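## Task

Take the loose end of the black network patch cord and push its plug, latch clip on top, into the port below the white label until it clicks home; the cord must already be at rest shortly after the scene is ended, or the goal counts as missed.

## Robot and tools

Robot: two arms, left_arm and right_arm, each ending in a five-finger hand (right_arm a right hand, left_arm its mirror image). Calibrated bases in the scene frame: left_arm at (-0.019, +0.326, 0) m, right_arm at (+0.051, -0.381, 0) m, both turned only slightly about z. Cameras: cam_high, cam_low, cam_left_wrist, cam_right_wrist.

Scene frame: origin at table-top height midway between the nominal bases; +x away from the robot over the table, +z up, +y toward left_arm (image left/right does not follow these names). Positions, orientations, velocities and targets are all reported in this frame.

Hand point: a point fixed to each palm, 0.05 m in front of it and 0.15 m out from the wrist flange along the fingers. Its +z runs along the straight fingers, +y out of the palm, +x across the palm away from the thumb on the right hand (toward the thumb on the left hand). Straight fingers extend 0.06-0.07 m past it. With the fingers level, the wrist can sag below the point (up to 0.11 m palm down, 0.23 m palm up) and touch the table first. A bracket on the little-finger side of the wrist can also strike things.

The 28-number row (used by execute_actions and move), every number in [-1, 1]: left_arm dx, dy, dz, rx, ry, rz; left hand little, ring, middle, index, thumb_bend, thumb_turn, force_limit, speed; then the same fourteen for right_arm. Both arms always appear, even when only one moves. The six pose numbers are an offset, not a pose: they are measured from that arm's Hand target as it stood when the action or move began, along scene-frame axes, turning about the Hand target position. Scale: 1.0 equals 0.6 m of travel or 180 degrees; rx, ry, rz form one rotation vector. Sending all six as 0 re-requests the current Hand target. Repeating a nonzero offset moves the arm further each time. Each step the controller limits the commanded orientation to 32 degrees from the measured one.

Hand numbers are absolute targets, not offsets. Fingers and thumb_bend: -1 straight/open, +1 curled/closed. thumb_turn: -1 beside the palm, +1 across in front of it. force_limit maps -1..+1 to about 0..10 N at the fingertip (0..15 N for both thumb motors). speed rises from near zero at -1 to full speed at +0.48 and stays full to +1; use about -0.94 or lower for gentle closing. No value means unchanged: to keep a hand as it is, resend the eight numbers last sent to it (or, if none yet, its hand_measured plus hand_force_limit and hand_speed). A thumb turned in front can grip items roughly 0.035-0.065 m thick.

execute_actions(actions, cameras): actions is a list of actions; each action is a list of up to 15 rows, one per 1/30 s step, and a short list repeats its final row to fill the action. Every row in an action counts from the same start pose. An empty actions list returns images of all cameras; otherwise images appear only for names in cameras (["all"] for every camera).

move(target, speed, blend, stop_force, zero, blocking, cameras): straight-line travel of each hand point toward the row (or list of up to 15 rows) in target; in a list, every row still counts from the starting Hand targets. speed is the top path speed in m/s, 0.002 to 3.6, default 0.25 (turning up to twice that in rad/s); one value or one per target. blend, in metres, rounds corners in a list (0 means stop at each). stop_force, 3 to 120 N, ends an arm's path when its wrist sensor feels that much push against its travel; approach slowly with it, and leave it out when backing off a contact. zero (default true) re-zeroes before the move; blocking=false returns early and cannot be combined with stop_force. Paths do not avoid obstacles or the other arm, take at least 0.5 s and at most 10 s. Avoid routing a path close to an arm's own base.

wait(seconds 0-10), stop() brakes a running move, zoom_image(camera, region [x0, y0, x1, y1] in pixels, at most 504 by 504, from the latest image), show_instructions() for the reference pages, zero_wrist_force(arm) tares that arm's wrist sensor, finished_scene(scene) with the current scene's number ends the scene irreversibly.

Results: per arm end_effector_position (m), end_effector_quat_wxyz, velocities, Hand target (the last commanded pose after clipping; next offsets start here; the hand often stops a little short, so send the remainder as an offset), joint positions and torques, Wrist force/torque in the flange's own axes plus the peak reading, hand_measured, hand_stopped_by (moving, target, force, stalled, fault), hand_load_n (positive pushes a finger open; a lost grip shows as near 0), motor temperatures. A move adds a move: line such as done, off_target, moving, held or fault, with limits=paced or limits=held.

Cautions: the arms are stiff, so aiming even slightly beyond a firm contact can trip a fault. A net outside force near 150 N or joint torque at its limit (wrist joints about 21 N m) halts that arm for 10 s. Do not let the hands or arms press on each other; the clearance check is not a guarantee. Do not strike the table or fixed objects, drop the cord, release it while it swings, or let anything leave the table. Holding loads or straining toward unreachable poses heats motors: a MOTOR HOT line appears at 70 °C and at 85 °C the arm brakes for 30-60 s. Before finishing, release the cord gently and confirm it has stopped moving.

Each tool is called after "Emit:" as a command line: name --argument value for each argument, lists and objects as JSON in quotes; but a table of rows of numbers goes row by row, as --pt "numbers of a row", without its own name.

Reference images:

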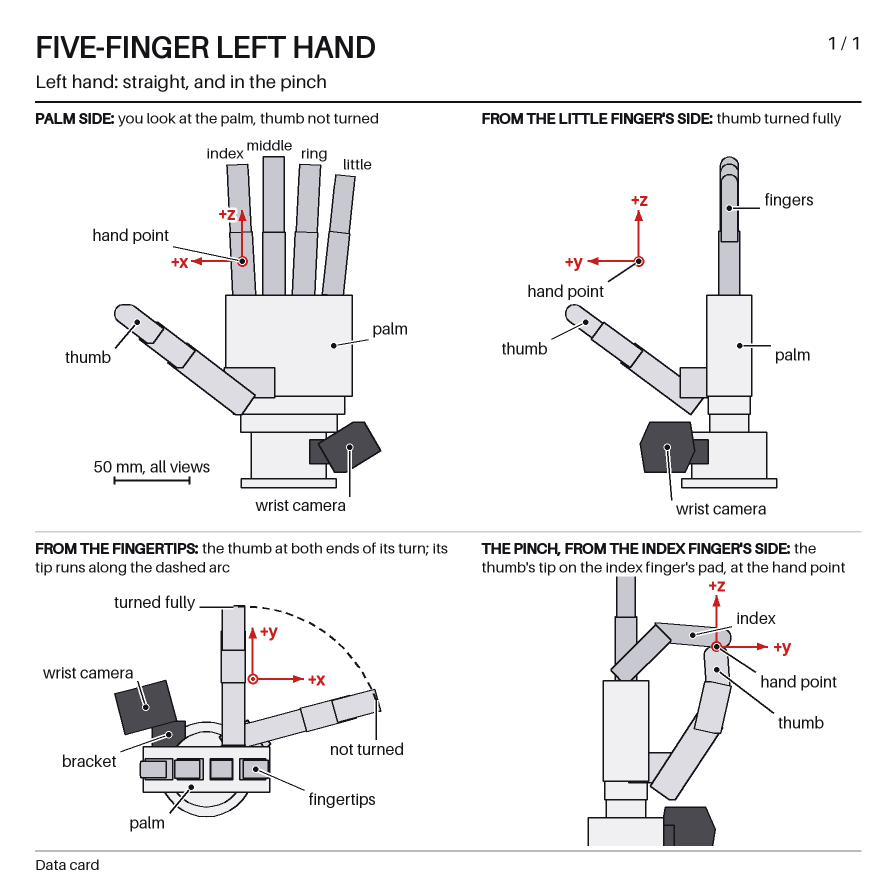

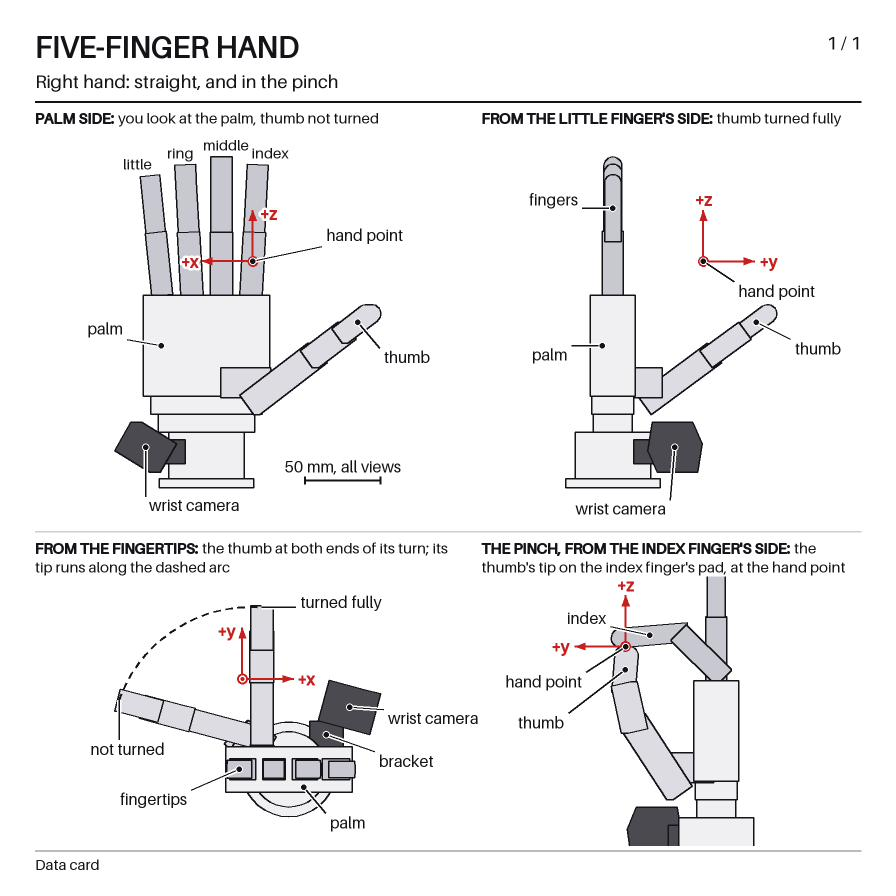

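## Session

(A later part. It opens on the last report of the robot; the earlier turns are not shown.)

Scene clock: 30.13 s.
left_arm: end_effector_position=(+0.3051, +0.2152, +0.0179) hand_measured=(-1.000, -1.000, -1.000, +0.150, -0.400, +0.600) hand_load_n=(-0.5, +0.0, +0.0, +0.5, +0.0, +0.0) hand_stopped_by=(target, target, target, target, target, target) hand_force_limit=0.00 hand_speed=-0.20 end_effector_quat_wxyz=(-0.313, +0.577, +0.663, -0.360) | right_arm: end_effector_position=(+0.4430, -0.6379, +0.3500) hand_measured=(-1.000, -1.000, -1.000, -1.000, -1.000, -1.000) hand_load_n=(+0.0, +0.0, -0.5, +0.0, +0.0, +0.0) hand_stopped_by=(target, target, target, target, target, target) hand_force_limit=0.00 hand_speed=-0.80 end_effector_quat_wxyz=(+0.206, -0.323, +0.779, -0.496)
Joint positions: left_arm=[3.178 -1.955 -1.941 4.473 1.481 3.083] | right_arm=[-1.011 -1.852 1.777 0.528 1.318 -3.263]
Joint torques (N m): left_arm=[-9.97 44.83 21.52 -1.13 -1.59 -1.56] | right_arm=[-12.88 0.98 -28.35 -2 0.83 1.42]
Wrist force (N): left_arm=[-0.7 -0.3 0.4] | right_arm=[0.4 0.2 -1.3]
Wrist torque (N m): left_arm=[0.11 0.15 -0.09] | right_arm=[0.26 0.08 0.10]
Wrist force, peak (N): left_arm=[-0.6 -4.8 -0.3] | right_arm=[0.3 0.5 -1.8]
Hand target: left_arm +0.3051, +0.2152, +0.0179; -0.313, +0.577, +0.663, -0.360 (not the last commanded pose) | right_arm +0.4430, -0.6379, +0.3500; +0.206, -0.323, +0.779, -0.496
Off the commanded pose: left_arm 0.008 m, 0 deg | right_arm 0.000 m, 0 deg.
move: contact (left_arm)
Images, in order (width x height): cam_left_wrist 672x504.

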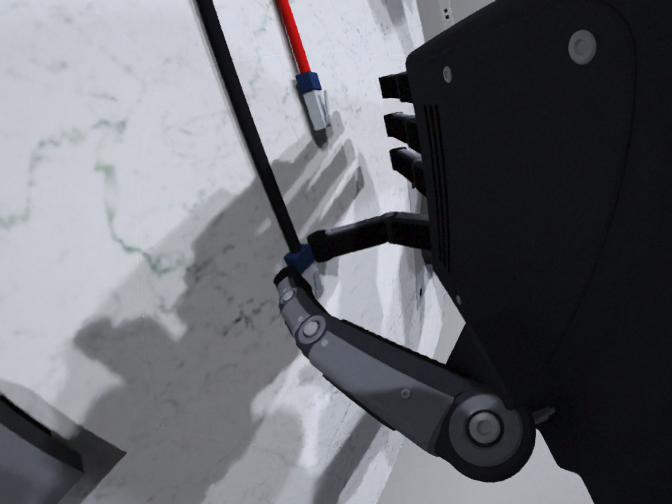

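Emit:
move --pt "0 0 0.005 0 0 0 -1 -1 -1 0.15 -0.4 0.6 0.0 -0.2 0 0 0 0 0 0 -1 -1 -1 -1 -1 -1 0.0 -0.8" --pt "-0.0075 0.003 0.005 0 0 0 -1 -1 -1 0.15 -0.4 0.6 0.0 -0.2 0 0 0 0 0 0 -1 -1 -1 -1 -1 -1 0.0 -0.8" --speed 0.04

Emit:
move --target '[0,0,-0.02,0,0,0,-1,-1,-1,0.15,-0.4,0.6,0.0,-0.2,0,0,0,0,0,0,-1,-1,-1,-1,-1,-1,0.0,-0.8]' --speed 0.01 --stop_force 3 --cameras '["cam_left_wrist"]'

Emit:
zoom_image --camera "cam_left_wrist" --region '[250, 200, 390, 310]'

Scene clock: 31.70 s.
left_arm: end_effector_position=(+0.3007, +0.2169, +0.0209) hand_measured=(-1.000, -1.000, -1.000, +0.150, -0.400, +0.600) hand_load_n=(+0.0, +0.0, +0.0, +0.0, +0.0, +0.0) hand_stopped_by=(target, target, target, target, target, target) hand_force_limit=0.00 hand_speed=-0.20 end_effector_quat_wxyz=(-0.313, +0.577, +0.663, -0.360) | right_arm: end_effector_position=(+0.4430, -0.6379, +0.3500) hand_measured=(-1.000, -1.000, -1.000, -1.000, -1.000, -1.000) hand_load_n=(+0.0, +0.0, +0.0, +0.0, +0.0, +0.0) hand_stopped_by=(target, target, target, target, target, target) hand_force_limit=0.00 hand_speed=-0.80 end_effector_quat_wxyz=(+0.206, -0.323, +0.779, -0.496)
Joint positions: left_arm=[3.182 -1.941 -1.952 4.47 1.484 3.085] | right_arm=[-1.011 -1.852 1.777 0.528 1.318 -3.263]
Joint torques (N m): left_arm=[10.37 42.96 6.73 0.99 2 1.88] | right_arm=[-13.09 2.03 -29.46 -1.88 1.2 1.44]
Wrist force (N): left_arm=[-0.7 0.3 0.4] | right_arm=[0.7 0.5 -1.2]
Wrist torque (N m): left_arm=[0.10 0.13 -0.09] | right_arm=[0.29 0.04 0.12]
Wrist force, peak (N): left_arm=[-0.6 -0.7 -0.2] | right_arm=[0.5 0.1 -1.9]
Hand target: left_arm +0.3006, +0.2170, +0.0209; -0.313, +0.577, +0.663, -0.360 | right_arm +0.4430, -0.6379, +0.3500; +0.206, -0.323, +0.779, -0.496
Off the commanded pose: left_arm 0.000 m, 0 deg | right_arm 0.000 m, 0 deg.
move: done

Scene clock: 33.03 s.
left_arm: end_effector_position=(+0.3007, +0.2170, +0.0194) hand_measured=(-1.000, -1.000, -1.000, +0.150, -0.400, +0.600) hand_load_n=(+0.0, -0.5, +0.0, +0.0, -0.5, +0.5) hand_stopped_by=(target, target, target, target, target, target) hand_force_limit=0.00 hand_speed=-0.20 end_effector_quat_wxyz=(-0.313, +0.577, +0.663, -0.360) | right_arm: end_effector_position=(+0.4430, -0.6379, +0.3500) hand_measured=(-1.000, -1.000, -1.000, -1.000, -1.000, -1.000) hand_load_n=(+0.0, +0.0, +0.0, +0.0, +0.0, +0.0) hand_stopped_by=(target, target, target, target, target, target) hand_force_limit=0.00 hand_speed=-0.80 end_effector_quat_wxyz=(+0.206, -0.323, +0.779, -0.496)
Joint positions: left_arm=[3.182 -1.943 -1.954 4.474 1.484 3.085] | right_arm=[-1.011 -1.852 1.777 0.528 1.318 -3.263]
Joint torques (N m): left_arm=[6.31 42.71 21.8 -1.04 1.69 1.8] | right_arm=[-12.25 1.3 -28.48 -1.9 0.92 1.33]
Wrist force (N): left_arm=[-0.4 -0.9 -0.9] | right_arm=[0.6 0.4 -1.1]
Wrist torque (N m): left_arm=[0.06 0.13 -0.09] | right_arm=[0.27 0.05 0.11]
Wrist force, peak (N): left_arm=[-0.3 -3.5 -4.1] | right_arm=[1.0 0.3 -1.5]
Hand target: left_arm +0.3007, +0.2170, +0.0194; -0.313, +0.577, +0.663, -0.360 (not the last commanded pose) | right_arm +0.4430, -0.6379, +0.3500; +0.206, -0.323, +0.779, -0.496
Off the commanded pose: left_arm 0.011 m, 0 deg | right_arm 0.000 m, 0 deg.
move: contact (left_arm)
Images, in order (width x height): cam_left_wrist 672x504.

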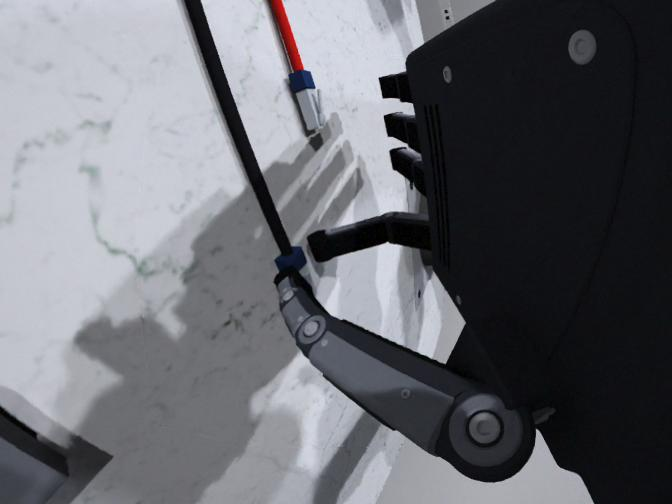

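Scaled by 3.600 from the camera's 672x504 image, which has a finer 960x720 frame.

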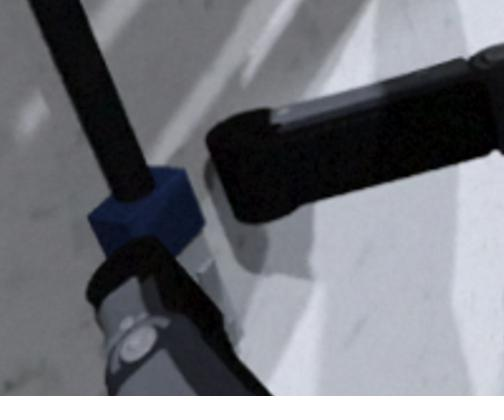

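Emit:
move --pt "0 0 0.006 0 0 0 -1 -1 -1 0.11 -0.5 0.6 0.0 -0.6 0 0 0 0 0 0 -1 -1 -1 -1 -1 -1 0.0 -0.8" --pt "0.0032 0 0.006 0 0 0 -1 -1 -1 0.11 -0.5 0.6 0.0 -0.6 0 0 0 0 0 0 -1 -1 -1 -1 -1 -1 0.0 -0.8" --speed 0.04

Emit:
move --target '[0,0,-0.025,0,0,0,-1,-1,-1,0.11,-0.5,0.6,0.0,-0.6,0,0,0,0,0,0,-1,-1,-1,-1,-1,-1,0.0,-0.8]' --speed 0.01 --stop_force 3 --cameras '["cam_left_wrist"]'

Emit:
zoom_image --camera "cam_left_wrist" --region '[250, 200, 390, 310]'

Scene clock: 34.23 s.
left_arm: end_effector_position=(+0.3025, +0.2171, +0.0230) hand_measured=(-1.000, -1.000, -1.000, +0.110, -0.500, +0.600) hand_load_n=(+0.0, +0.0, +0.0, +0.0, +0.0, +0.0) hand_stopped_by=(target, target, target, target, target, target) hand_force_limit=0.00 hand_speed=-0.60 end_effector_quat_wxyz=(-0.313, +0.577, +0.663, -0.360) | right_arm: end_effector_position=(+0.4430, -0.6379, +0.3500) hand_measured=(-1.000, -1.000, -1.000, -1.000, -1.000, -1.000) hand_load_n=(+0.0, +0.0, -0.5, +0.0, +0.0, -0.5) hand_stopped_by=(target, target, target, target, target, target) hand_force_limit=0.00 hand_speed=-0.80 end_effector_quat_wxyz=(+0.206, -0.323, +0.779, -0.496)
Joint positions: left_arm=[3.182 -1.94 -1.946 4.464 1.484 3.085] | right_arm=[-1.011 -1.852 1.777 0.528 1.318 -3.263]
Joint torques (N m): left_arm=[-8.09 24.45 20.14 -1.37 -1.4 -0.48] | right_arm=[-12.63 1.43 -28.53 -1.57 0.94 1.37]
Wrist force (N): left_arm=[-0.5 0.1 0.4] | right_arm=[0.6 0.2 -1.4]
Wrist torque (N m): left_arm=[0.07 0.10 -0.07] | right_arm=[0.27 0.06 0.12]
Wrist force, peak (N): left_arm=[-0.3 -2.1 -2.1] | right_arm=[0.7 -0.1 -1.7]
Hand target: left_arm +0.3026, +0.2170, +0.0230; -0.313, +0.577, +0.663, -0.360 | right_arm +0.4430, -0.6379, +0.3500; +0.206, -0.323, +0.779, -0.496
Off the commanded pose: left_arm 0.000 m, 0 deg | right_arm 0.000 m, 0 deg.
move: done

Scene clock: 36.07 s.
left_arm: end_effector_position=(+0.3026, +0.2170, +0.0167) hand_measured=(-1.000, -1.000, -1.000, +0.110, -0.500, +0.600) hand_load_n=(+0.0, +0.0, +0.0, +0.0, -2.0, +0.5) hand_stopped_by=(target, target, target, target, target, target) hand_force_limit=0.00 hand_speed=-0.60 end_effector_quat_wxyz=(-0.313, +0.577, +0.663, -0.360) | right_arm: end_effector_position=(+0.4430, -0.6379, +0.3500) hand_measured=(-1.000, -1.000, -1.000, -1.000, -1.000, -1.000) hand_load_n=(+0.0, -0.5, +0.0, +0.0, +0.0, -0.5) hand_stopped_by=(target, target, target, target, target, target) hand_force_limit=0.00 hand_speed=-0.80 end_effector_quat_wxyz=(+0.206, -0.323, +0.779, -0.496)
Joint positions: left_arm=[3.182 -1.951 -1.95 4.479 1.484 3.085] | right_arm=[-1.011 -1.852 1.777 0.528 1.318 -3.263]
Joint torques (N m): left_arm=[-10.6 43.65 22.02 -1.07 -1.58 -1.72] | right_arm=[-12.85 0.01 -29.17 -1.88 0.85 1.35]
Wrist force (N): left_arm=[-0.6 -2.5 -1.5] | right_arm=[0.7 0.3 -1.2]
Wrist torque (N m): left_arm=[0.02 0.11 -0.05] | right_arm=[0.26 0.03 0.11]
Wrist force, peak (N): left_arm=[-1.1 -6.0 -6.4] | right_arm=[0.4 0.2 -1.7]
Hand target: left_arm +0.3026, +0.2170, +0.0167; -0.313, +0.577, +0.663, -0.360 (not the last commanded pose) | right_arm +0.4430, -0.6379, +0.3500; +0.206, -0.323, +0.779, -0.496
Off the commanded pose: left_arm 0.009 m, 0 deg | right_arm 0.000 m, 0 deg.
move: contact (left_arm)
Images, in order (width x height): cam_left_wrist 672x504.

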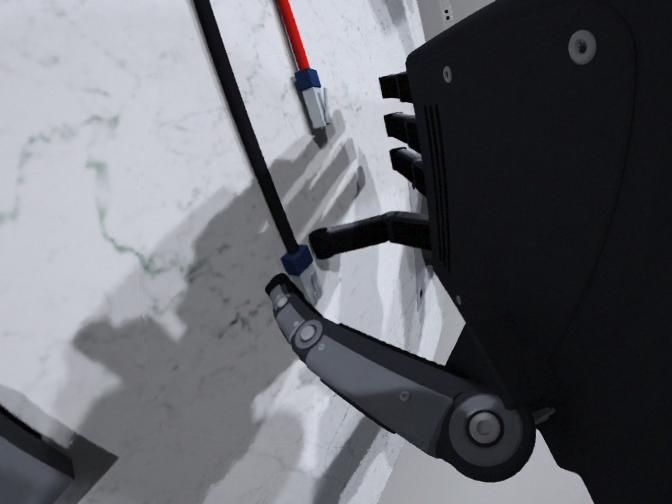

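Scaled by 3.600 from the camera's 672x504 image, which has a finer 960x720 frame.

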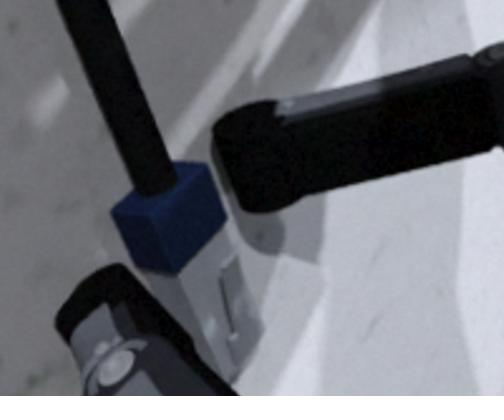

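Emit:
move --target '[0,0,0.0012,0,0,0,-1,-1,-1,0.11,-0.5,0.6,0.0,-0.6,0,0,0,0,0,0,-1,-1,-1,-1,-1,-1,0.0,-0.8]' --speed 0.02

Emit:
move --target '[0,0,0,0,0,0,-1,-1,-1,0.11,-0.2,0.6,-0.6,-0.9,0,0,0,0,0,0,-1,-1,-1,-1,-1,-1,0.0,-0.8]' --speed 0.02 --cameras '["cam_left_wrist"]'

Emit:
zoom_image --camera "cam_left_wrist" --region '[250, 200, 390, 310]'

Scene clock: 37.40 s.
left_arm: end_effector_position=(+0.3026, +0.2170, +0.0174) hand_measured=(-1.000, -1.000, -1.000, +0.110, -0.500, +0.600) hand_load_n=(+0.0, +0.0, +0.0, +0.0, +0.0, +0.0) hand_stopped_by=(target, target, target, target, target, target) hand_force_limit=0.00 hand_speed=-0.60 end_effector_quat_wxyz=(-0.313, +0.577, +0.663, -0.360) | right_arm: end_effector_position=(+0.4430, -0.6379, +0.3500) hand_measured=(-1.000, -1.000, -1.000, -1.000, -1.000, -1.000) hand_load_n=(+0.0, +0.0, +0.0, +0.0, +0.0, +0.0) hand_stopped_by=(target, target, target, target, target, target) hand_force_limit=0.00 hand_speed=-0.80 end_effector_quat_wxyz=(+0.206, -0.323, +0.779, -0.496)
Joint positions: left_arm=[3.182 -1.95 -1.95 4.478 1.484 3.085] | right_arm=[-1.011 -1.852 1.777 0.528 1.318 -3.263]
Joint torques (N m): left_arm=[-8.36 44.05 22.41 -1.03 -1.63 -1.74] | right_arm=[-13.12 1.83 -27.61 -1.79 1.02 1.39]
Wrist force (N): left_arm=[-0.7 0.1 0.3] | right_arm=[0.5 0.4 -1.1]
Wrist torque (N m): left_arm=[0.10 0.13 -0.05] | right_arm=[0.27 0.07 0.10]
Wrist force, peak (N): left_arm=[-0.6 -3.8 -2.5] | right_arm=[0.5 0.3 -1.6]
Hand target: left_arm +0.3026, +0.2170, +0.0174; -0.313, +0.577, +0.663, -0.360 | right_arm +0.4430, -0.6379, +0.3500; +0.206, -0.323, +0.779, -0.496
Off the commanded pose: left_arm 0.000 m, 0 deg | right_arm 0.000 m, 0 deg.
move: done

Scene clock: 39.73 s.
left_arm: end_effector_position=(+0.3026, +0.2170, +0.0174) hand_measured=(-1.000, -1.000, -1.000, +0.110, -0.200, +0.600) hand_load_n=(+0.0, +0.0, +0.0, +0.0, +0.0, +0.0) hand_stopped_by=(target, target, target, target, target, target) hand_force_limit=-0.60 hand_speed=-0.90 end_effector_quat_wxyz=(-0.313, +0.577, +0.663, -0.360) | right_arm: end_effector_position=(+0.4430, -0.6379, +0.3500) hand_measured=(-1.000, -1.000, -1.000, -1.000, -1.000, -1.000) hand_load_n=(+0.0, +0.0, +0.0, +0.0, +0.0, -0.5) hand_stopped_by=(target, target, target, target, target, target) hand_force_limit=0.00 hand_speed=-0.80 end_effector_quat_wxyz=(+0.206, -0.323, +0.779, -0.496)
Joint positions: left_arm=[3.182 -1.95 -1.95 4.478 1.484 3.085] | right_arm=[-1.011 -1.852 1.777 0.528 1.318 -3.263]
Joint torques (N m): left_arm=[-7.05 45.61 21.42 -1.14 -1.72 -1.67] | right_arm=[-13.05 1.44 -28.32 -1.64 0.83 1.31]
Wrist force (N): left_arm=[-0.9 0.2 0.3] | right_arm=[0.3 0.4 -1.4]
Wrist torque (N m): left_arm=[0.09 0.16 -0.06] | right_arm=[0.30 0.11 0.10]
Wrist force, peak (N): left_arm=[-0.8 0.4 0.5] | right_arm=[0.7 0.3 -1.7]
Hand target: left_arm +0.3026, +0.2170, +0.0174; -0.313, +0.577, +0.663, -0.360 | right_arm +0.4430, -0.6379, +0.3500; +0.206, -0.323, +0.779, -0.496
Off the commanded pose: left_arm 0.000 m, 0 deg | right_arm 0.000 m, 0 deg.
move: done
Images, in order (width x height): cam_left_wrist 672x504.

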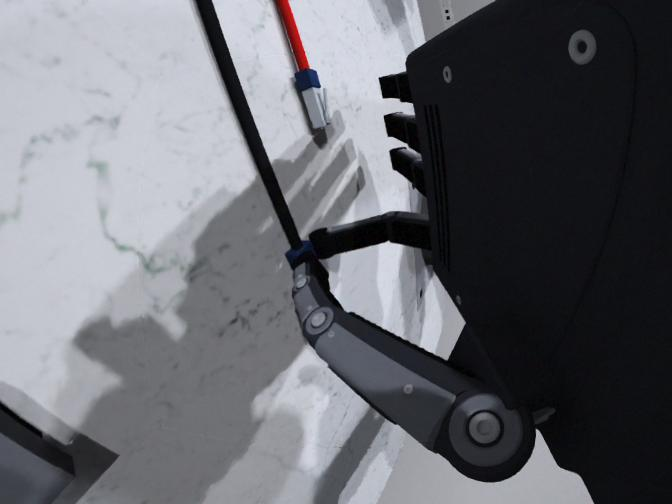

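Scaled by 3.600 from the camera's 672x504 image, which has a finer 960x720 frame.

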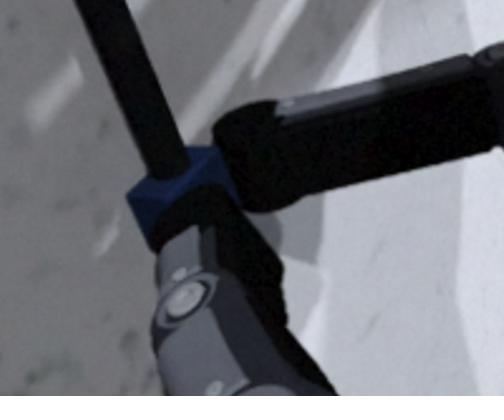

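Emit:
move --pt "0 0 0.002 0 0 0 -1 -1 -1 0.11 -0.4 0.6 0.0 -0.6 0 0 0 0 0 0 -1 -1 -1 -1 -1 -1 0.0 -0.8" --pt "0 0 0.01 0 0 0 -1 -1 -1 0.11 -0.4 0.6 0.0 -0.6 0 0 0 0 0 0 -1 -1 -1 -1 -1 -1 0.0 -0.8" --pt "-0.0055 0.0018 0.01 0 0 0 -1 -1 -1 0.11 -0.4 0.6 0.0 -0.6 0 0 0 0 0 0 -1 -1 -1 -1 -1 -1 0.0 -0.8" --speed 0.04

Emit:
move --target '[0,0,-0.025,0,0,0,-1,-1,-1,0.11,-0.4,0.6,0.0,-0.6,0,0,0,0,0,0,-1,-1,-1,-1,-1,-1,0.0,-0.8]' --speed 0.01 --stop_force 3 --cameras '["cam_left_wrist"]'

Emit:
zoom_image --camera "cam_left_wrist" --region '[250, 200, 390, 310]'

Scene clock: 42.17 s.
left_arm: end_effector_position=(+0.2994, +0.2180, +0.0234) hand_measured=(-1.000, -1.000, -1.000, +0.110, -0.400, +0.600) hand_load_n=(+0.0, +0.0, +0.0, +0.0, +0.0, +0.0) hand_stopped_by=(target, target, target, target, target, target) hand_force_limit=0.00 hand_speed=-0.60 end_effector_quat_wxyz=(-0.313, +0.577, +0.663, -0.360) | right_arm: end_effector_position=(+0.4430, -0.6379, +0.3500) hand_measured=(-1.000, -1.000, -1.000, -1.000, -1.000, -1.000) hand_load_n=(+0.0, +0.0, +0.0, +0.0, +0.0, -0.5) hand_stopped_by=(target, target, target, target, target, target) hand_force_limit=0.00 hand_speed=-0.80 end_effector_quat_wxyz=(+0.206, -0.323, +0.779, -0.496)
Joint positions: left_arm=[3.184 -1.933 -1.955 4.466 1.486 3.086] | right_arm=[-1.011 -1.852 1.777 0.528 1.318 -3.263]
Joint torques (N m): left_arm=[10.24 43.61 5.94 1.26 1.9 1.98] | right_arm=[-12.91 0.92 -28.73 -1.68 0.96 1.17]
Wrist force (N): left_arm=[-0.7 0.2 0.3] | right_arm=[0.5 0.2 -1.4]
Wrist torque (N m): left_arm=[0.09 0.13 -0.05] | right_arm=[0.26 0.07 0.10]
Wrist force, peak (N): left_arm=[-0.8 0.4 0.2] | right_arm=[0.6 0.0 -1.7]
Hand target: left_arm +0.2993, +0.2181, +0.0234; -0.313, +0.577, +0.663, -0.360 | right_arm +0.4430, -0.6379, +0.3500; +0.206, -0.323, +0.779, -0.496
Off the commanded pose: left_arm 0.000 m, 0 deg | right_arm 0.000 m, 0 deg.
move: done

Scene clock: 44.27 s.
left_arm: end_effector_position=(+0.2993, +0.2181, +0.0144) hand_measured=(-1.000, -1.000, -1.000, +0.110, -0.400, +0.600) hand_load_n=(+0.0, +0.0, +0.0, +0.5, -1.0, +0.0) hand_stopped_by=(target, target, target, target, target, target) hand_force_limit=0.00 hand_speed=-0.60 end_effector_quat_wxyz=(-0.313, +0.577, +0.663, -0.360) | right_arm: end_effector_position=(+0.4430, -0.6379, +0.3500) hand_measured=(-1.000, -1.000, -1.000, -1.000, -1.000, -1.000) hand_load_n=(+0.0, +0.0, +0.0, +0.0, +0.0, -0.5) hand_stopped_by=(target, target, target, target, target, target) hand_force_limit=0.00 hand_speed=-0.80 end_effector_quat_wxyz=(+0.206, -0.323, +0.779, -0.496)
Joint positions: left_arm=[3.184 -1.949 -1.962 4.489 1.486 3.086] | right_arm=[-1.011 -1.852 1.777 0.528 1.318 -3.263]
Joint torques (N m): left_arm=[8.71 43.56 20.19 -0.89 1.91 1.76] | right_arm=[-12.81 1.09 -27.99 -1.7 1.07 1.13]
Wrist force (N): left_arm=[-1.3 -2.5 -1.6] | right_arm=[0.6 0.3 -1.6]
Wrist torque (N m): left_arm=[0.05 0.11 0.13] | right_arm=[0.29 0.08 0.10]
Wrist force, peak (N): left_arm=[-2.3 -9.6 -8.1] | right_arm=[0.7 0.4 -1.8]
Hand target: left_arm +0.2993, +0.2181, +0.0144; -0.313, +0.577, +0.663, -0.360 (not the last commanded pose) | right_arm +0.4430, -0.6379, +0.3500; +0.206, -0.323, +0.779, -0.496
Off the commanded pose: left_arm 0.006 m, 0 deg | right_arm 0.000 m, 0 deg.
move: contact (left_arm)
Images, in order (width x height): cam_left_wrist 672x504.

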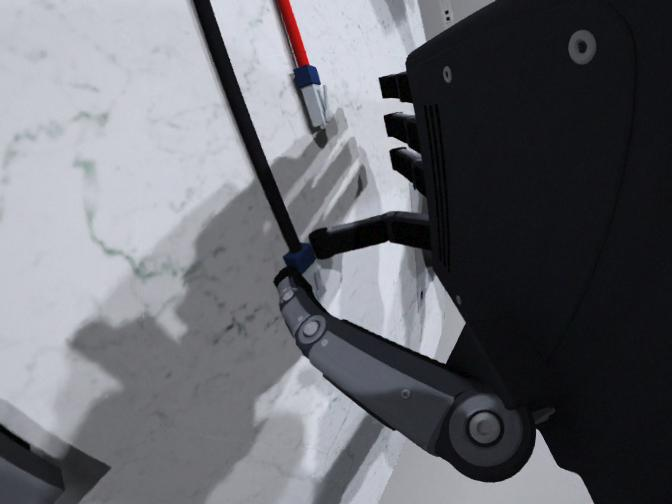

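Scaled by 3.600 from the camera's 672x504 image, which has a finer 960x720 frame.

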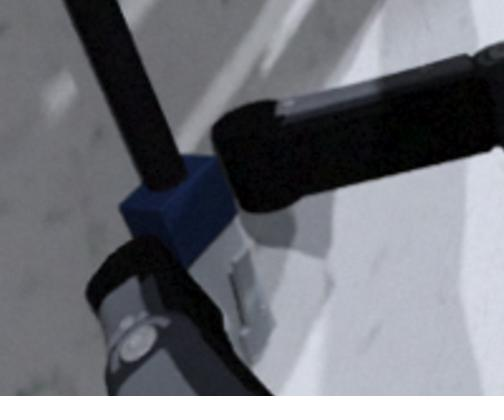

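Emit:
move --target '[0,0,0.0014,0,0,0,-1,-1,-1,0.11,-0.4,0.6,0.0,-0.6,0,0,0,0,0,0,-1,-1,-1,-1,-1,-1,0.0,-0.8]' --speed 0.02

Emit:
move --target '[0,0,0,0,0,0,-1,-1,-1,0.11,-0.2,0.6,-0.6,-0.9,0,0,0,0,0,0,-1,-1,-1,-1,-1,-1,0.0,-0.8]' --speed 0.02 --cameras '["cam_left_wrist"]'

Emit:
zoom_image --camera "cam_left_wrist" --region '[250, 200, 390, 310]'

Scene clock: 45.10 s.
left_arm: end_effector_position=(+0.2993, +0.2181, +0.0152) hand_measured=(-1.000, -1.000, -1.000, +0.110, -0.400, +0.600) hand_load_n=(+0.0, -0.5, +0.0, +0.0, +0.0, +0.5) hand_stopped_by=(target, target, target, target, target, target) hand_force_limit=0.00 hand_speed=-0.60 end_effector_quat_wxyz=(-0.313, +0.577, +0.663, -0.360) | right_arm: end_effector_position=(+0.4430, -0.6379, +0.3500) hand_measured=(-1.000, -1.000, -1.000, -1.000, -1.000, -1.000) hand_load_n=(+0.0, +0.0, +0.0, +0.0, +0.0, +0.0) hand_stopped_by=(target, target, target, target, target, target) hand_force_limit=0.00 hand_speed=-0.80 end_effector_quat_wxyz=(+0.206, -0.323, +0.779, -0.496)
Joint positions: left_arm=[3.184 -1.947 -1.962 4.487 1.486 3.086] | right_arm=[-1.011 -1.852 1.777 0.528 1.318 -3.263]
Joint torques (N m): left_arm=[7.23 45.51 22.7 -1.18 2 1.99] | right_arm=[-12.34 0.83 -27.67 -1.66 0.73 1.01]
Wrist force (N): left_arm=[-0.5 0.2 0.4] | right_arm=[0.7 0.0 -1.0]
Wrist torque (N m): left_arm=[0.08 0.10 0.12] | right_arm=[0.21 0.04 0.11]
Wrist force, peak (N): left_arm=[-1.2 -3.4 -2.5] | right_arm=[0.2 0.2 -1.6]
Hand target: left_arm +0.2993, +0.2181, +0.0152; -0.313, +0.577, +0.663, -0.360 | right_arm +0.4430, -0.6379, +0.3500; +0.206, -0.323, +0.779, -0.496
Off the commanded pose: left_arm 0.000 m, 0 deg | right_arm 0.000 m, 0 deg.
move: done

Scene clock: 46.50 s.
left_arm: end_effector_position=(+0.2993, +0.2181, +0.0152) hand_measured=(-1.000, -1.000, -1.000, +0.110, -0.234, +0.600) hand_load_n=(+0.0, -0.5, +0.0, +5.0, +3.5, +0.0) hand_stopped_by=(target, target, target, target, force, target) hand_force_limit=-0.60 hand_speed=-0.90 end_effector_quat_wxyz=(-0.313, +0.577, +0.663, -0.360) | right_arm: end_effector_position=(+0.4430, -0.6379, +0.3500) hand_measured=(-1.000, -1.000, -1.000, -1.000, -1.000, -1.000) hand_load_n=(+0.0, +0.0, +0.0, +0.0, +0.0, +0.0) hand_stopped_by=(target, target, target, target, target, target) hand_force_limit=0.00 hand_speed=-0.80 end_effector_quat_wxyz=(+0.206, -0.323, +0.779, -0.496)
Joint positions: left_arm=[3.184 -1.947 -1.962 4.487 1.486 3.086] | right_arm=[-1.011 -1.852 1.777 0.528 1.318 -3.263]
Joint torques (N m): left_arm=[7.25 44.39 21.21 -0.9 2.09 1.97] | right_arm=[-12.94 0.68 -27.89 -1.88 0.69 1.34]
Wrist force (N): left_arm=[-0.4 -0.2 0.0] | right_arm=[0.5 0.1 -1.3]
Wrist torque (N m): left_arm=[0.08 0.12 0.11] | right_arm=[0.25 0.08 0.10]
Wrist force, peak (N): left_arm=[-0.7 0.4 0.4] | right_arm=[0.6 0.3 -1.7]
Hand target: left_arm +0.2993, +0.2181, +0.0152; -0.313, +0.577, +0.663, -0.360 | right_arm +0.4430, -0.6379, +0.3500; +0.206, -0.323, +0.779, -0.496
Off the commanded pose: left_arm 0.000 m, 0 deg | right_arm 0.000 m, 0 deg.
move: done
Images, in order (width x height): cam_left_wrist 672x504.

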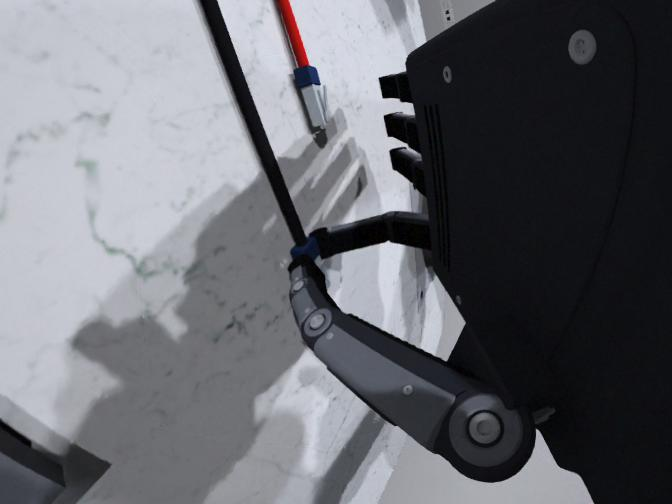

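Scaled by 3.600 from the camera's 672x504 image, which has a finer 960x720 frame.

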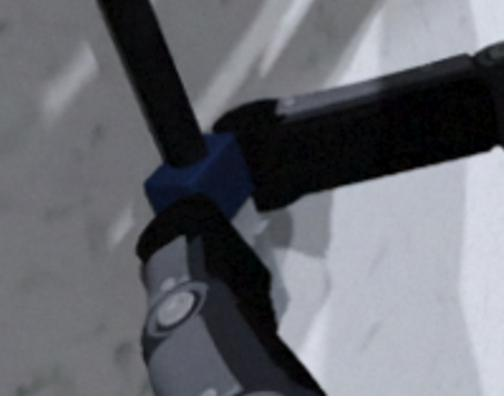

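Emit:
move --target '[0,0,0,0,0,0,-1,-1,-1,0.25,-0.12,0.6,0.15,-0.92,0,0,0,0,0,0,-1,-1,-1,-1,-1,-1,0.0,-0.8]' --speed 0.02 --cameras '["cam_left_wrist"]'

Emit:
zoom_image --camera "cam_left_wrist" --region '[250, 200, 390, 310]'

Scene clock: 47.13 s.
left_arm: end_effector_position=(+0.2993, +0.2181, +0.0152) hand_measured=(-1.000, -1.000, -1.000, +0.114, -0.204, +0.600) hand_load_n=(+0.0, -0.5, +0.0, +13.5, +8.5, +0.5) hand_stopped_by=(target, target, target, force, force, target) hand_force_limit=0.15 hand_speed=-0.92 end_effector_quat_wxyz=(-0.313, +0.577, +0.663, -0.360) | right_arm: end_effector_position=(+0.4430, -0.6379, +0.3500) hand_measured=(-1.000, -1.000, -1.000, -1.000, -1.000, -1.000) hand_load_n=(+0.0, +0.0, +0.0, +0.0, +0.0, +0.0) hand_stopped_by=(target, target, target, target, target, target) hand_force_limit=0.00 hand_speed=-0.80 end_effector_quat_wxyz=(+0.206, -0.323, +0.779, -0.496)
Joint positions: left_arm=[3.184 -1.947 -1.962 4.487 1.486 3.086] | right_arm=[-1.011 -1.852 1.777 0.528 1.318 -3.263]
Joint torques (N m): left_arm=[7.03 42.85 21.54 -1.11 1.87 1.94] | right_arm=[-13.28 0.84 -29.09 -1.58 0.6 1.25]
Wrist force (N): left_arm=[-0.3 -0.1 -0.2] | right_arm=[0.7 0.2 -1.6]
Wrist torque (N m): left_arm=[0.10 0.10 0.12] | right_arm=[0.26 0.05 0.11]
Wrist force, peak (N): left_arm=[-0.4 -0.7 -0.9] | right_arm=[0.7 0.2 -1.6]
Hand target: left_arm +0.2993, +0.2181, +0.0152; -0.313, +0.577, +0.663, -0.360 | right_arm +0.4430, -0.6379, +0.3500; +0.206, -0.323, +0.779, -0.496
Off the commanded pose: left_arm 0.000 m, 0 deg | right_arm 0.000 m, 0 deg.
move: done
Images, in order (width x height): cam_left_wrist 672x504.

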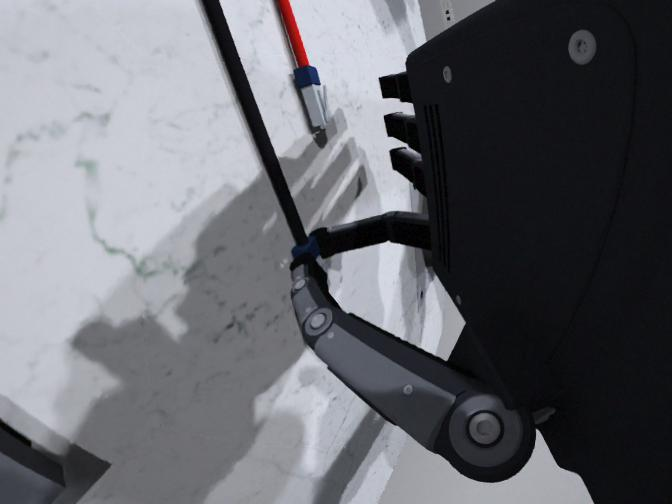

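Scaled by 3.600 from the camera's 672x504 image, which has a finer 960x720 frame.

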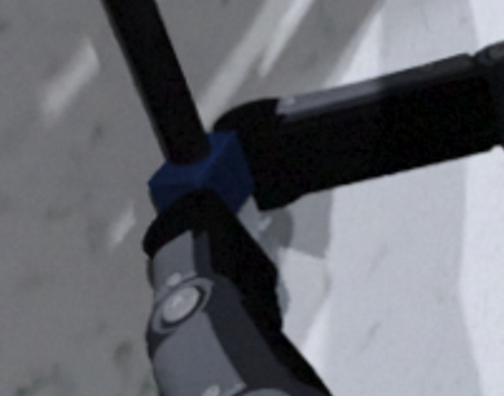

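Emit:
move --target '[0,0,0.2,0,0,0,-1,-1,-1,0.25,-0.12,0.6,0.15,-0.92,0,0,0,0,0,0,-1,-1,-1,-1,-1,-1,0.0,-0.8]' --speed 0.1 --cameras '["cam_left_wrist","cam_low","cam_high"]'

Emit:
zoom_image --camera "cam_left_wrist" --region '[250, 200, 390, 310]'

Emit:
zoom_image --camera "cam_low" --region '[440, 200, 520, 280]'

Emit:
zoom_image --camera "cam_high" --region '[410, 100, 490, 180]'

Scene clock: 49.13 s.
left_arm: end_effector_position=(+0.2993, +0.2180, +0.1351) hand_measured=(-1.000, -1.000, -1.000, +0.114, -0.204, +0.600) hand_load_n=(+0.0, +0.0, +0.0, +14.0, +8.5, +0.5) hand_stopped_by=(target, target, target, force, force, target) hand_force_limit=0.15 hand_speed=-0.92 end_effector_quat_wxyz=(-0.313, +0.577, +0.663, -0.360) | right_arm: end_effector_position=(+0.4430, -0.6379, +0.3500) hand_measured=(-1.000, -1.000, -1.000, -1.000, -1.000, -1.000) hand_load_n=(+0.0, +0.0, +0.0, +0.0, +0.0, +0.0) hand_stopped_by=(target, target, target, target, target, target) hand_force_limit=0.00 hand_speed=-0.80 end_effector_quat_wxyz=(+0.206, -0.323, +0.779, -0.496)
Joint positions: left_arm=[3.184 -1.776 -1.823 4.177 1.486 3.086] | right_arm=[-1.011 -1.852 1.777 0.528 1.318 -3.263]
Joint torques (N m): left_arm=[0.95 39.7 25.18 -1.38 0.77 1.88] | right_arm=[-12.98 0.36 -27.75 -1.61 0.79 1.23]
Wrist force (N): left_arm=[-0.5 0.3 0.4] | right_arm=[0.5 0.5 -1.2]
Wrist torque (N m): left_arm=[0.08 0.11 0.12] | right_arm=[0.29 0.08 0.11]
Wrist force, peak (N): left_arm=[-0.4 -0.7 -0.9] | right_arm=[0.8 0.4 -1.8]
Hand target: left_arm +0.2993, +0.2181, +0.1352; -0.313, +0.577, +0.663, -0.360 | right_arm +0.4430, -0.6379, +0.3500; +0.206, -0.323, +0.779, -0.496
Off the commanded pose: left_arm 0.000 m, 0 deg | right_arm 0.000 m, 0 deg.
move: done
Images, in order (width x height): cam_high 896x504, cam_low 896x504, cam_left_wrist 672x504.

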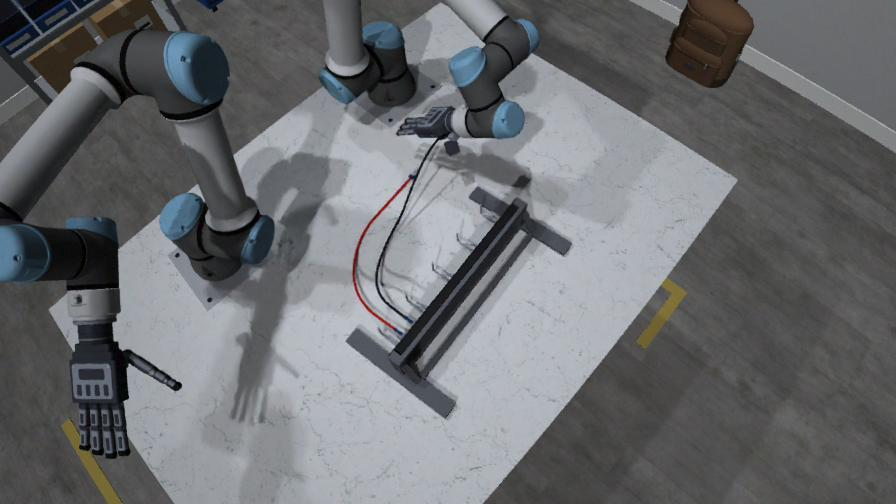

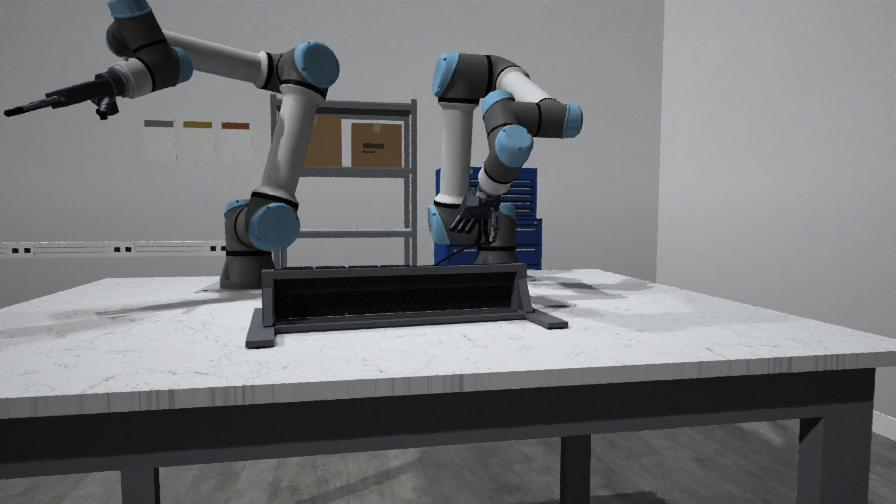

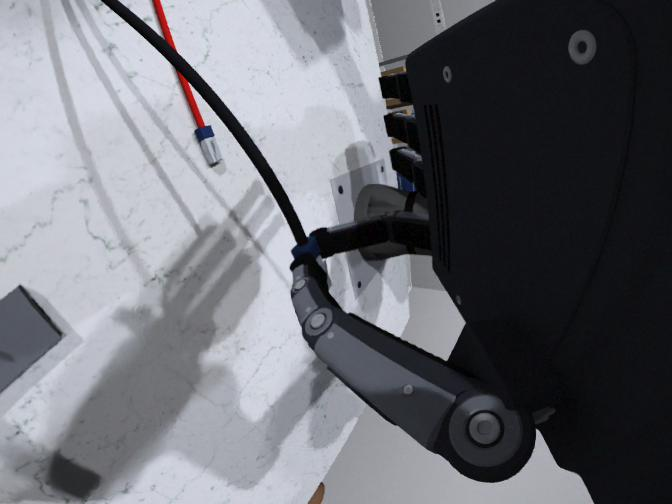

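Scaled by 3.600 from the camera's 672x504 image, which has a finer 960x720 frame.

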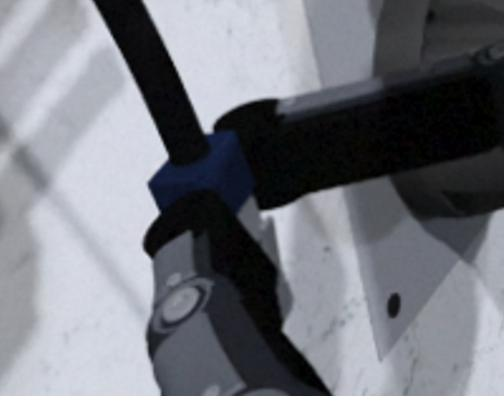

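Scaled by 6.300 from the camera's 896x504 image, which has a finer 1280x720 frame.

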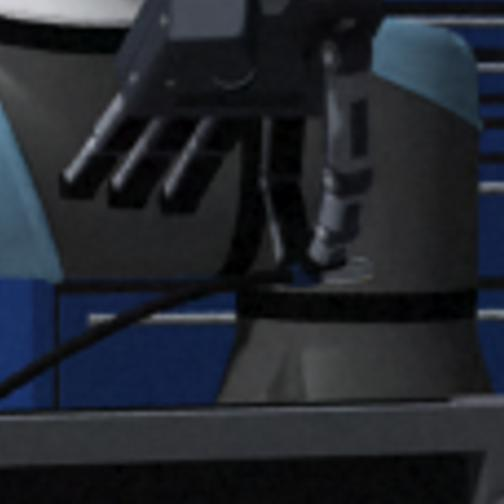

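Scaled by 6.300 from the camera's 896x504 image, which has a finer 1280x720 frame.

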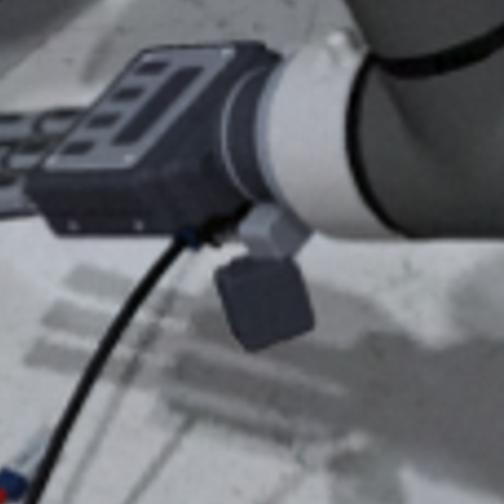

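Emit:
move --pt "0.1167 -0.1133 0.0583 0.0198 0.0322 -0.2665 -1 -1 -1 0.25 -0.12 0.6 0.15 -0.92 0 0 0 0 0 0 -1 -1 -1 -1 -1 -1 0.0 -0.8" --pt "0.2178 -0.2352 0.01 0.0395 0.0643 -0.5329 -1 -1 -1 0.25 -0.12 0.6 0.15 -0.92 0 0 0 0 0 0 -1 -1 -1 -1 -1 -1 0.0 -0.8" --speed 0.2 --blend 0.04 --cameras '["cam_left_wrist","cam_low","cam_high"]'

Scene clock: 54.80 s.
left_arm: end_effector_position=(+0.4299, +0.0770, +0.1413) hand_measured=(-1.000, -1.000, -1.000, +0.114, -0.204, +0.600) hand_load_n=(+0.0, +0.0, +0.0, +14.0, +9.0, +1.0) hand_stopped_by=(target, target, target, force, force, target) hand_force_limit=0.15 hand_speed=-0.92 end_effector_quat_wxyz=(-0.566, +0.824, +0.005, -0.022) | right_arm: end_effector_position=(+0.4430, -0.6379, +0.3500) hand_measured=(-1.000, -1.000, -1.000, -1.000, -1.000, -1.000) hand_load_n=(+0.0, +0.0, +0.0, +0.0, +0.0, +0.0) hand_stopped_by=(target, target, target, target, target, target) hand_force_limit=0.00 hand_speed=-0.80 end_effector_quat_wxyz=(+0.206, -0.323, +0.779, -0.496)
Joint positions: left_arm=[2.537 -2.077 -1.49 4.13 2.405 3.613] | right_arm=[-1.011 -1.852 1.777 0.528 1.318 -3.263]
Joint torques (N m): left_arm=[-11.02 54.71 9.42 2.19 3.18 2] | right_arm=[-12.27 0.98 -27.92 -1.57 0.62 1.12]
Wrist force (N): left_arm=[-0.4 0.3 0.5] | right_arm=[0.5 0.3 -1.5]
Wrist torque (N m): left_arm=[0.14 0.10 -0.09] | right_arm=[0.30 0.08 0.11]
Wrist force, peak (N): left_arm=[-0.8 0.6 0.8] | right_arm=[0.6 0.4 -1.7]
Hand target: left_arm +0.4300, +0.0770, +0.1412; -0.566, +0.824, +0.004, -0.022 | right_arm +0.4430, -0.6379, +0.3500; +0.206, -0.323, +0.779, -0.496
Off the commanded pose: left_arm 0.000 m, 0 deg | right_arm 0.000 m, 0 deg.
move: done
Images, in order (width x height): cam_high 896x504, cam_low 896x504, cam_left_wrist 672x504.

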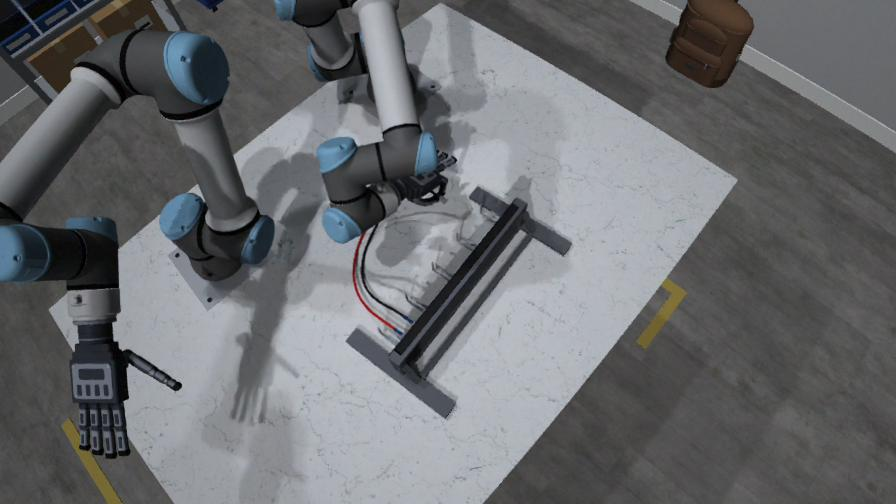

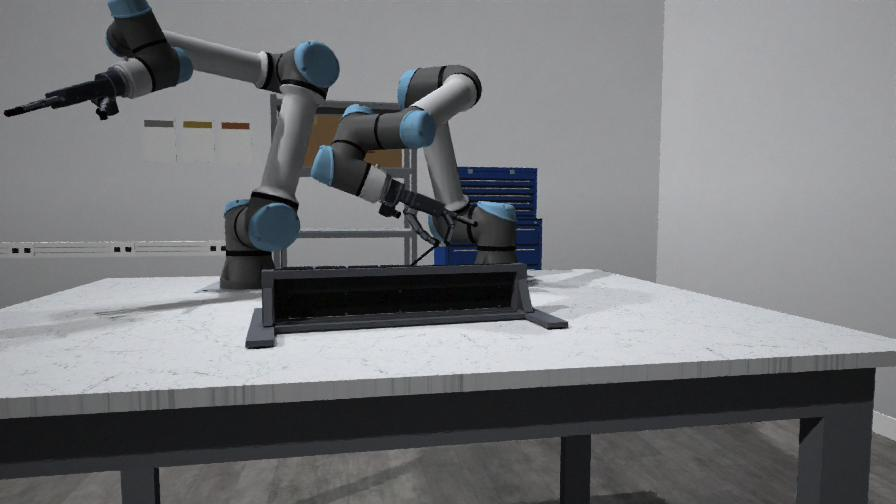

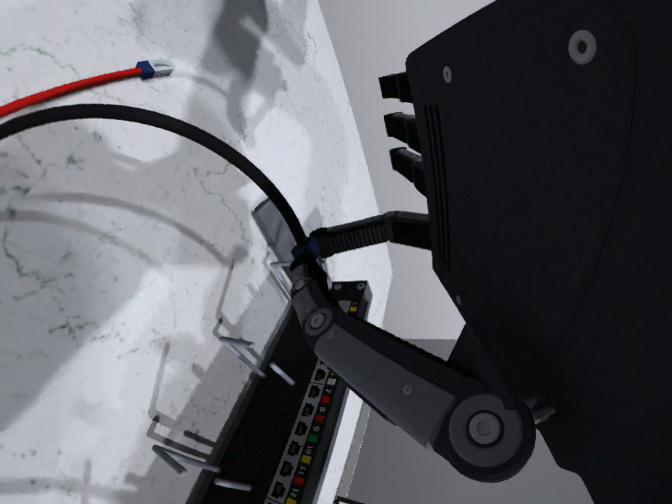

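Emit:
zoom_image --camera "cam_left_wrist" --region '[260, 220, 400, 320]'

Emit:
zoom_image --camera "cam_low" --region '[390, 190, 490, 270]'

Emit:
zoom_image --camera "cam_high" --region '[380, 140, 480, 220]'

Emit:
zoom_image --camera "cam_left_wrist" --region '[260, 270, 400, 410]'

Scaled by 3.600 from the camera's 672x504 image, which has a finer 960x720 frame.

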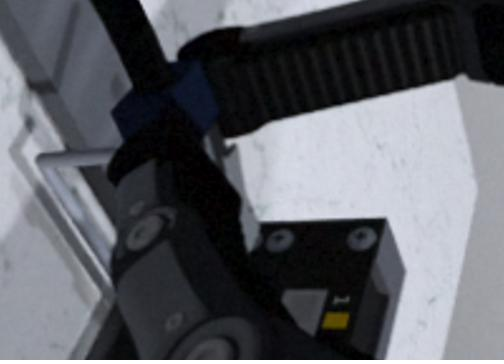

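Scaled by 5.040 from the camera's 896x504 image, which has a finer 1280x720 frame.

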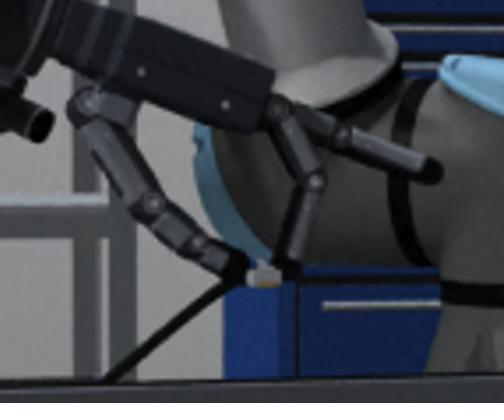

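Scaled by 5.040 from the camera's 896x504 image, which has a finer 1280x720 frame.

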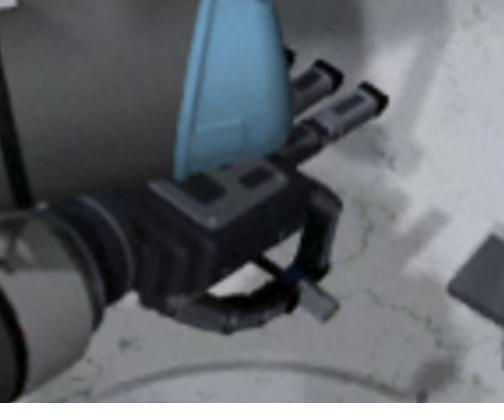

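Scaled by 3.600 from the camera's 672x504 image, which has a finer 960x720 frame.

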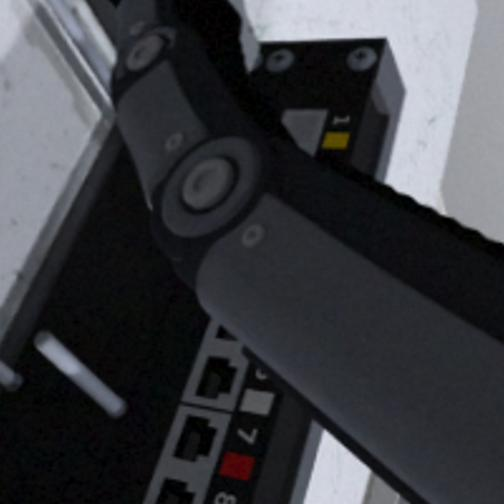

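Emit:
zoom_image --camera "cam_low" --region '[427, 230, 457, 254]'

Emit:
zoom_image --camera "cam_high" --region '[425, 180, 455, 210]'

Scaled by 16.800 from the camera's 896x504 image, which has a finer 1280x720 frame.

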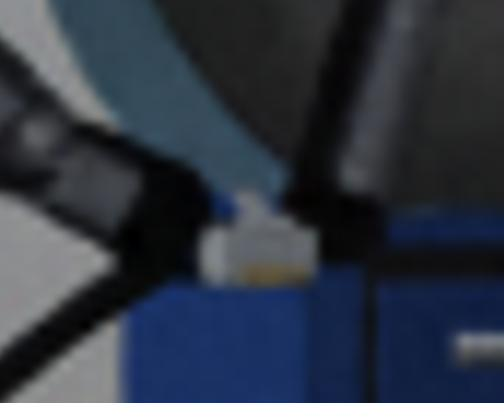

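Scaled by 16.800 from the camera's 896x504 image, which has a finer 1280x720 frame.

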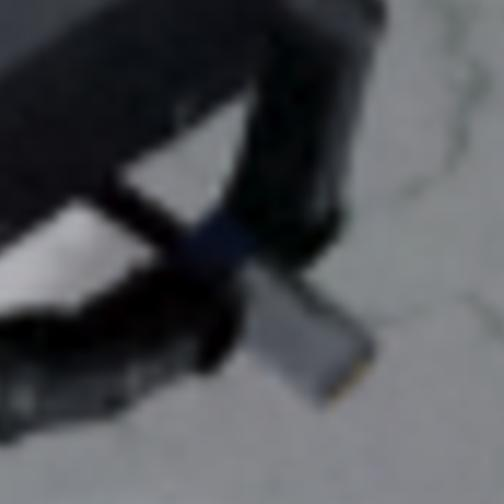

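Emit:
zoom_image --camera "cam_left_wrist" --region '[285, 232, 349, 296]'

Scaled by 7.875 from the camera's 672x504 image, which has a finer 960x720 frame.

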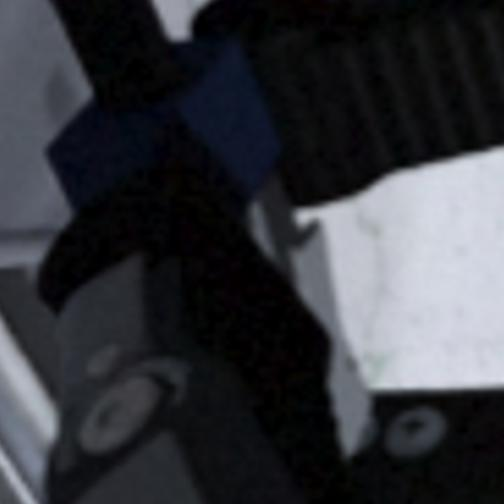

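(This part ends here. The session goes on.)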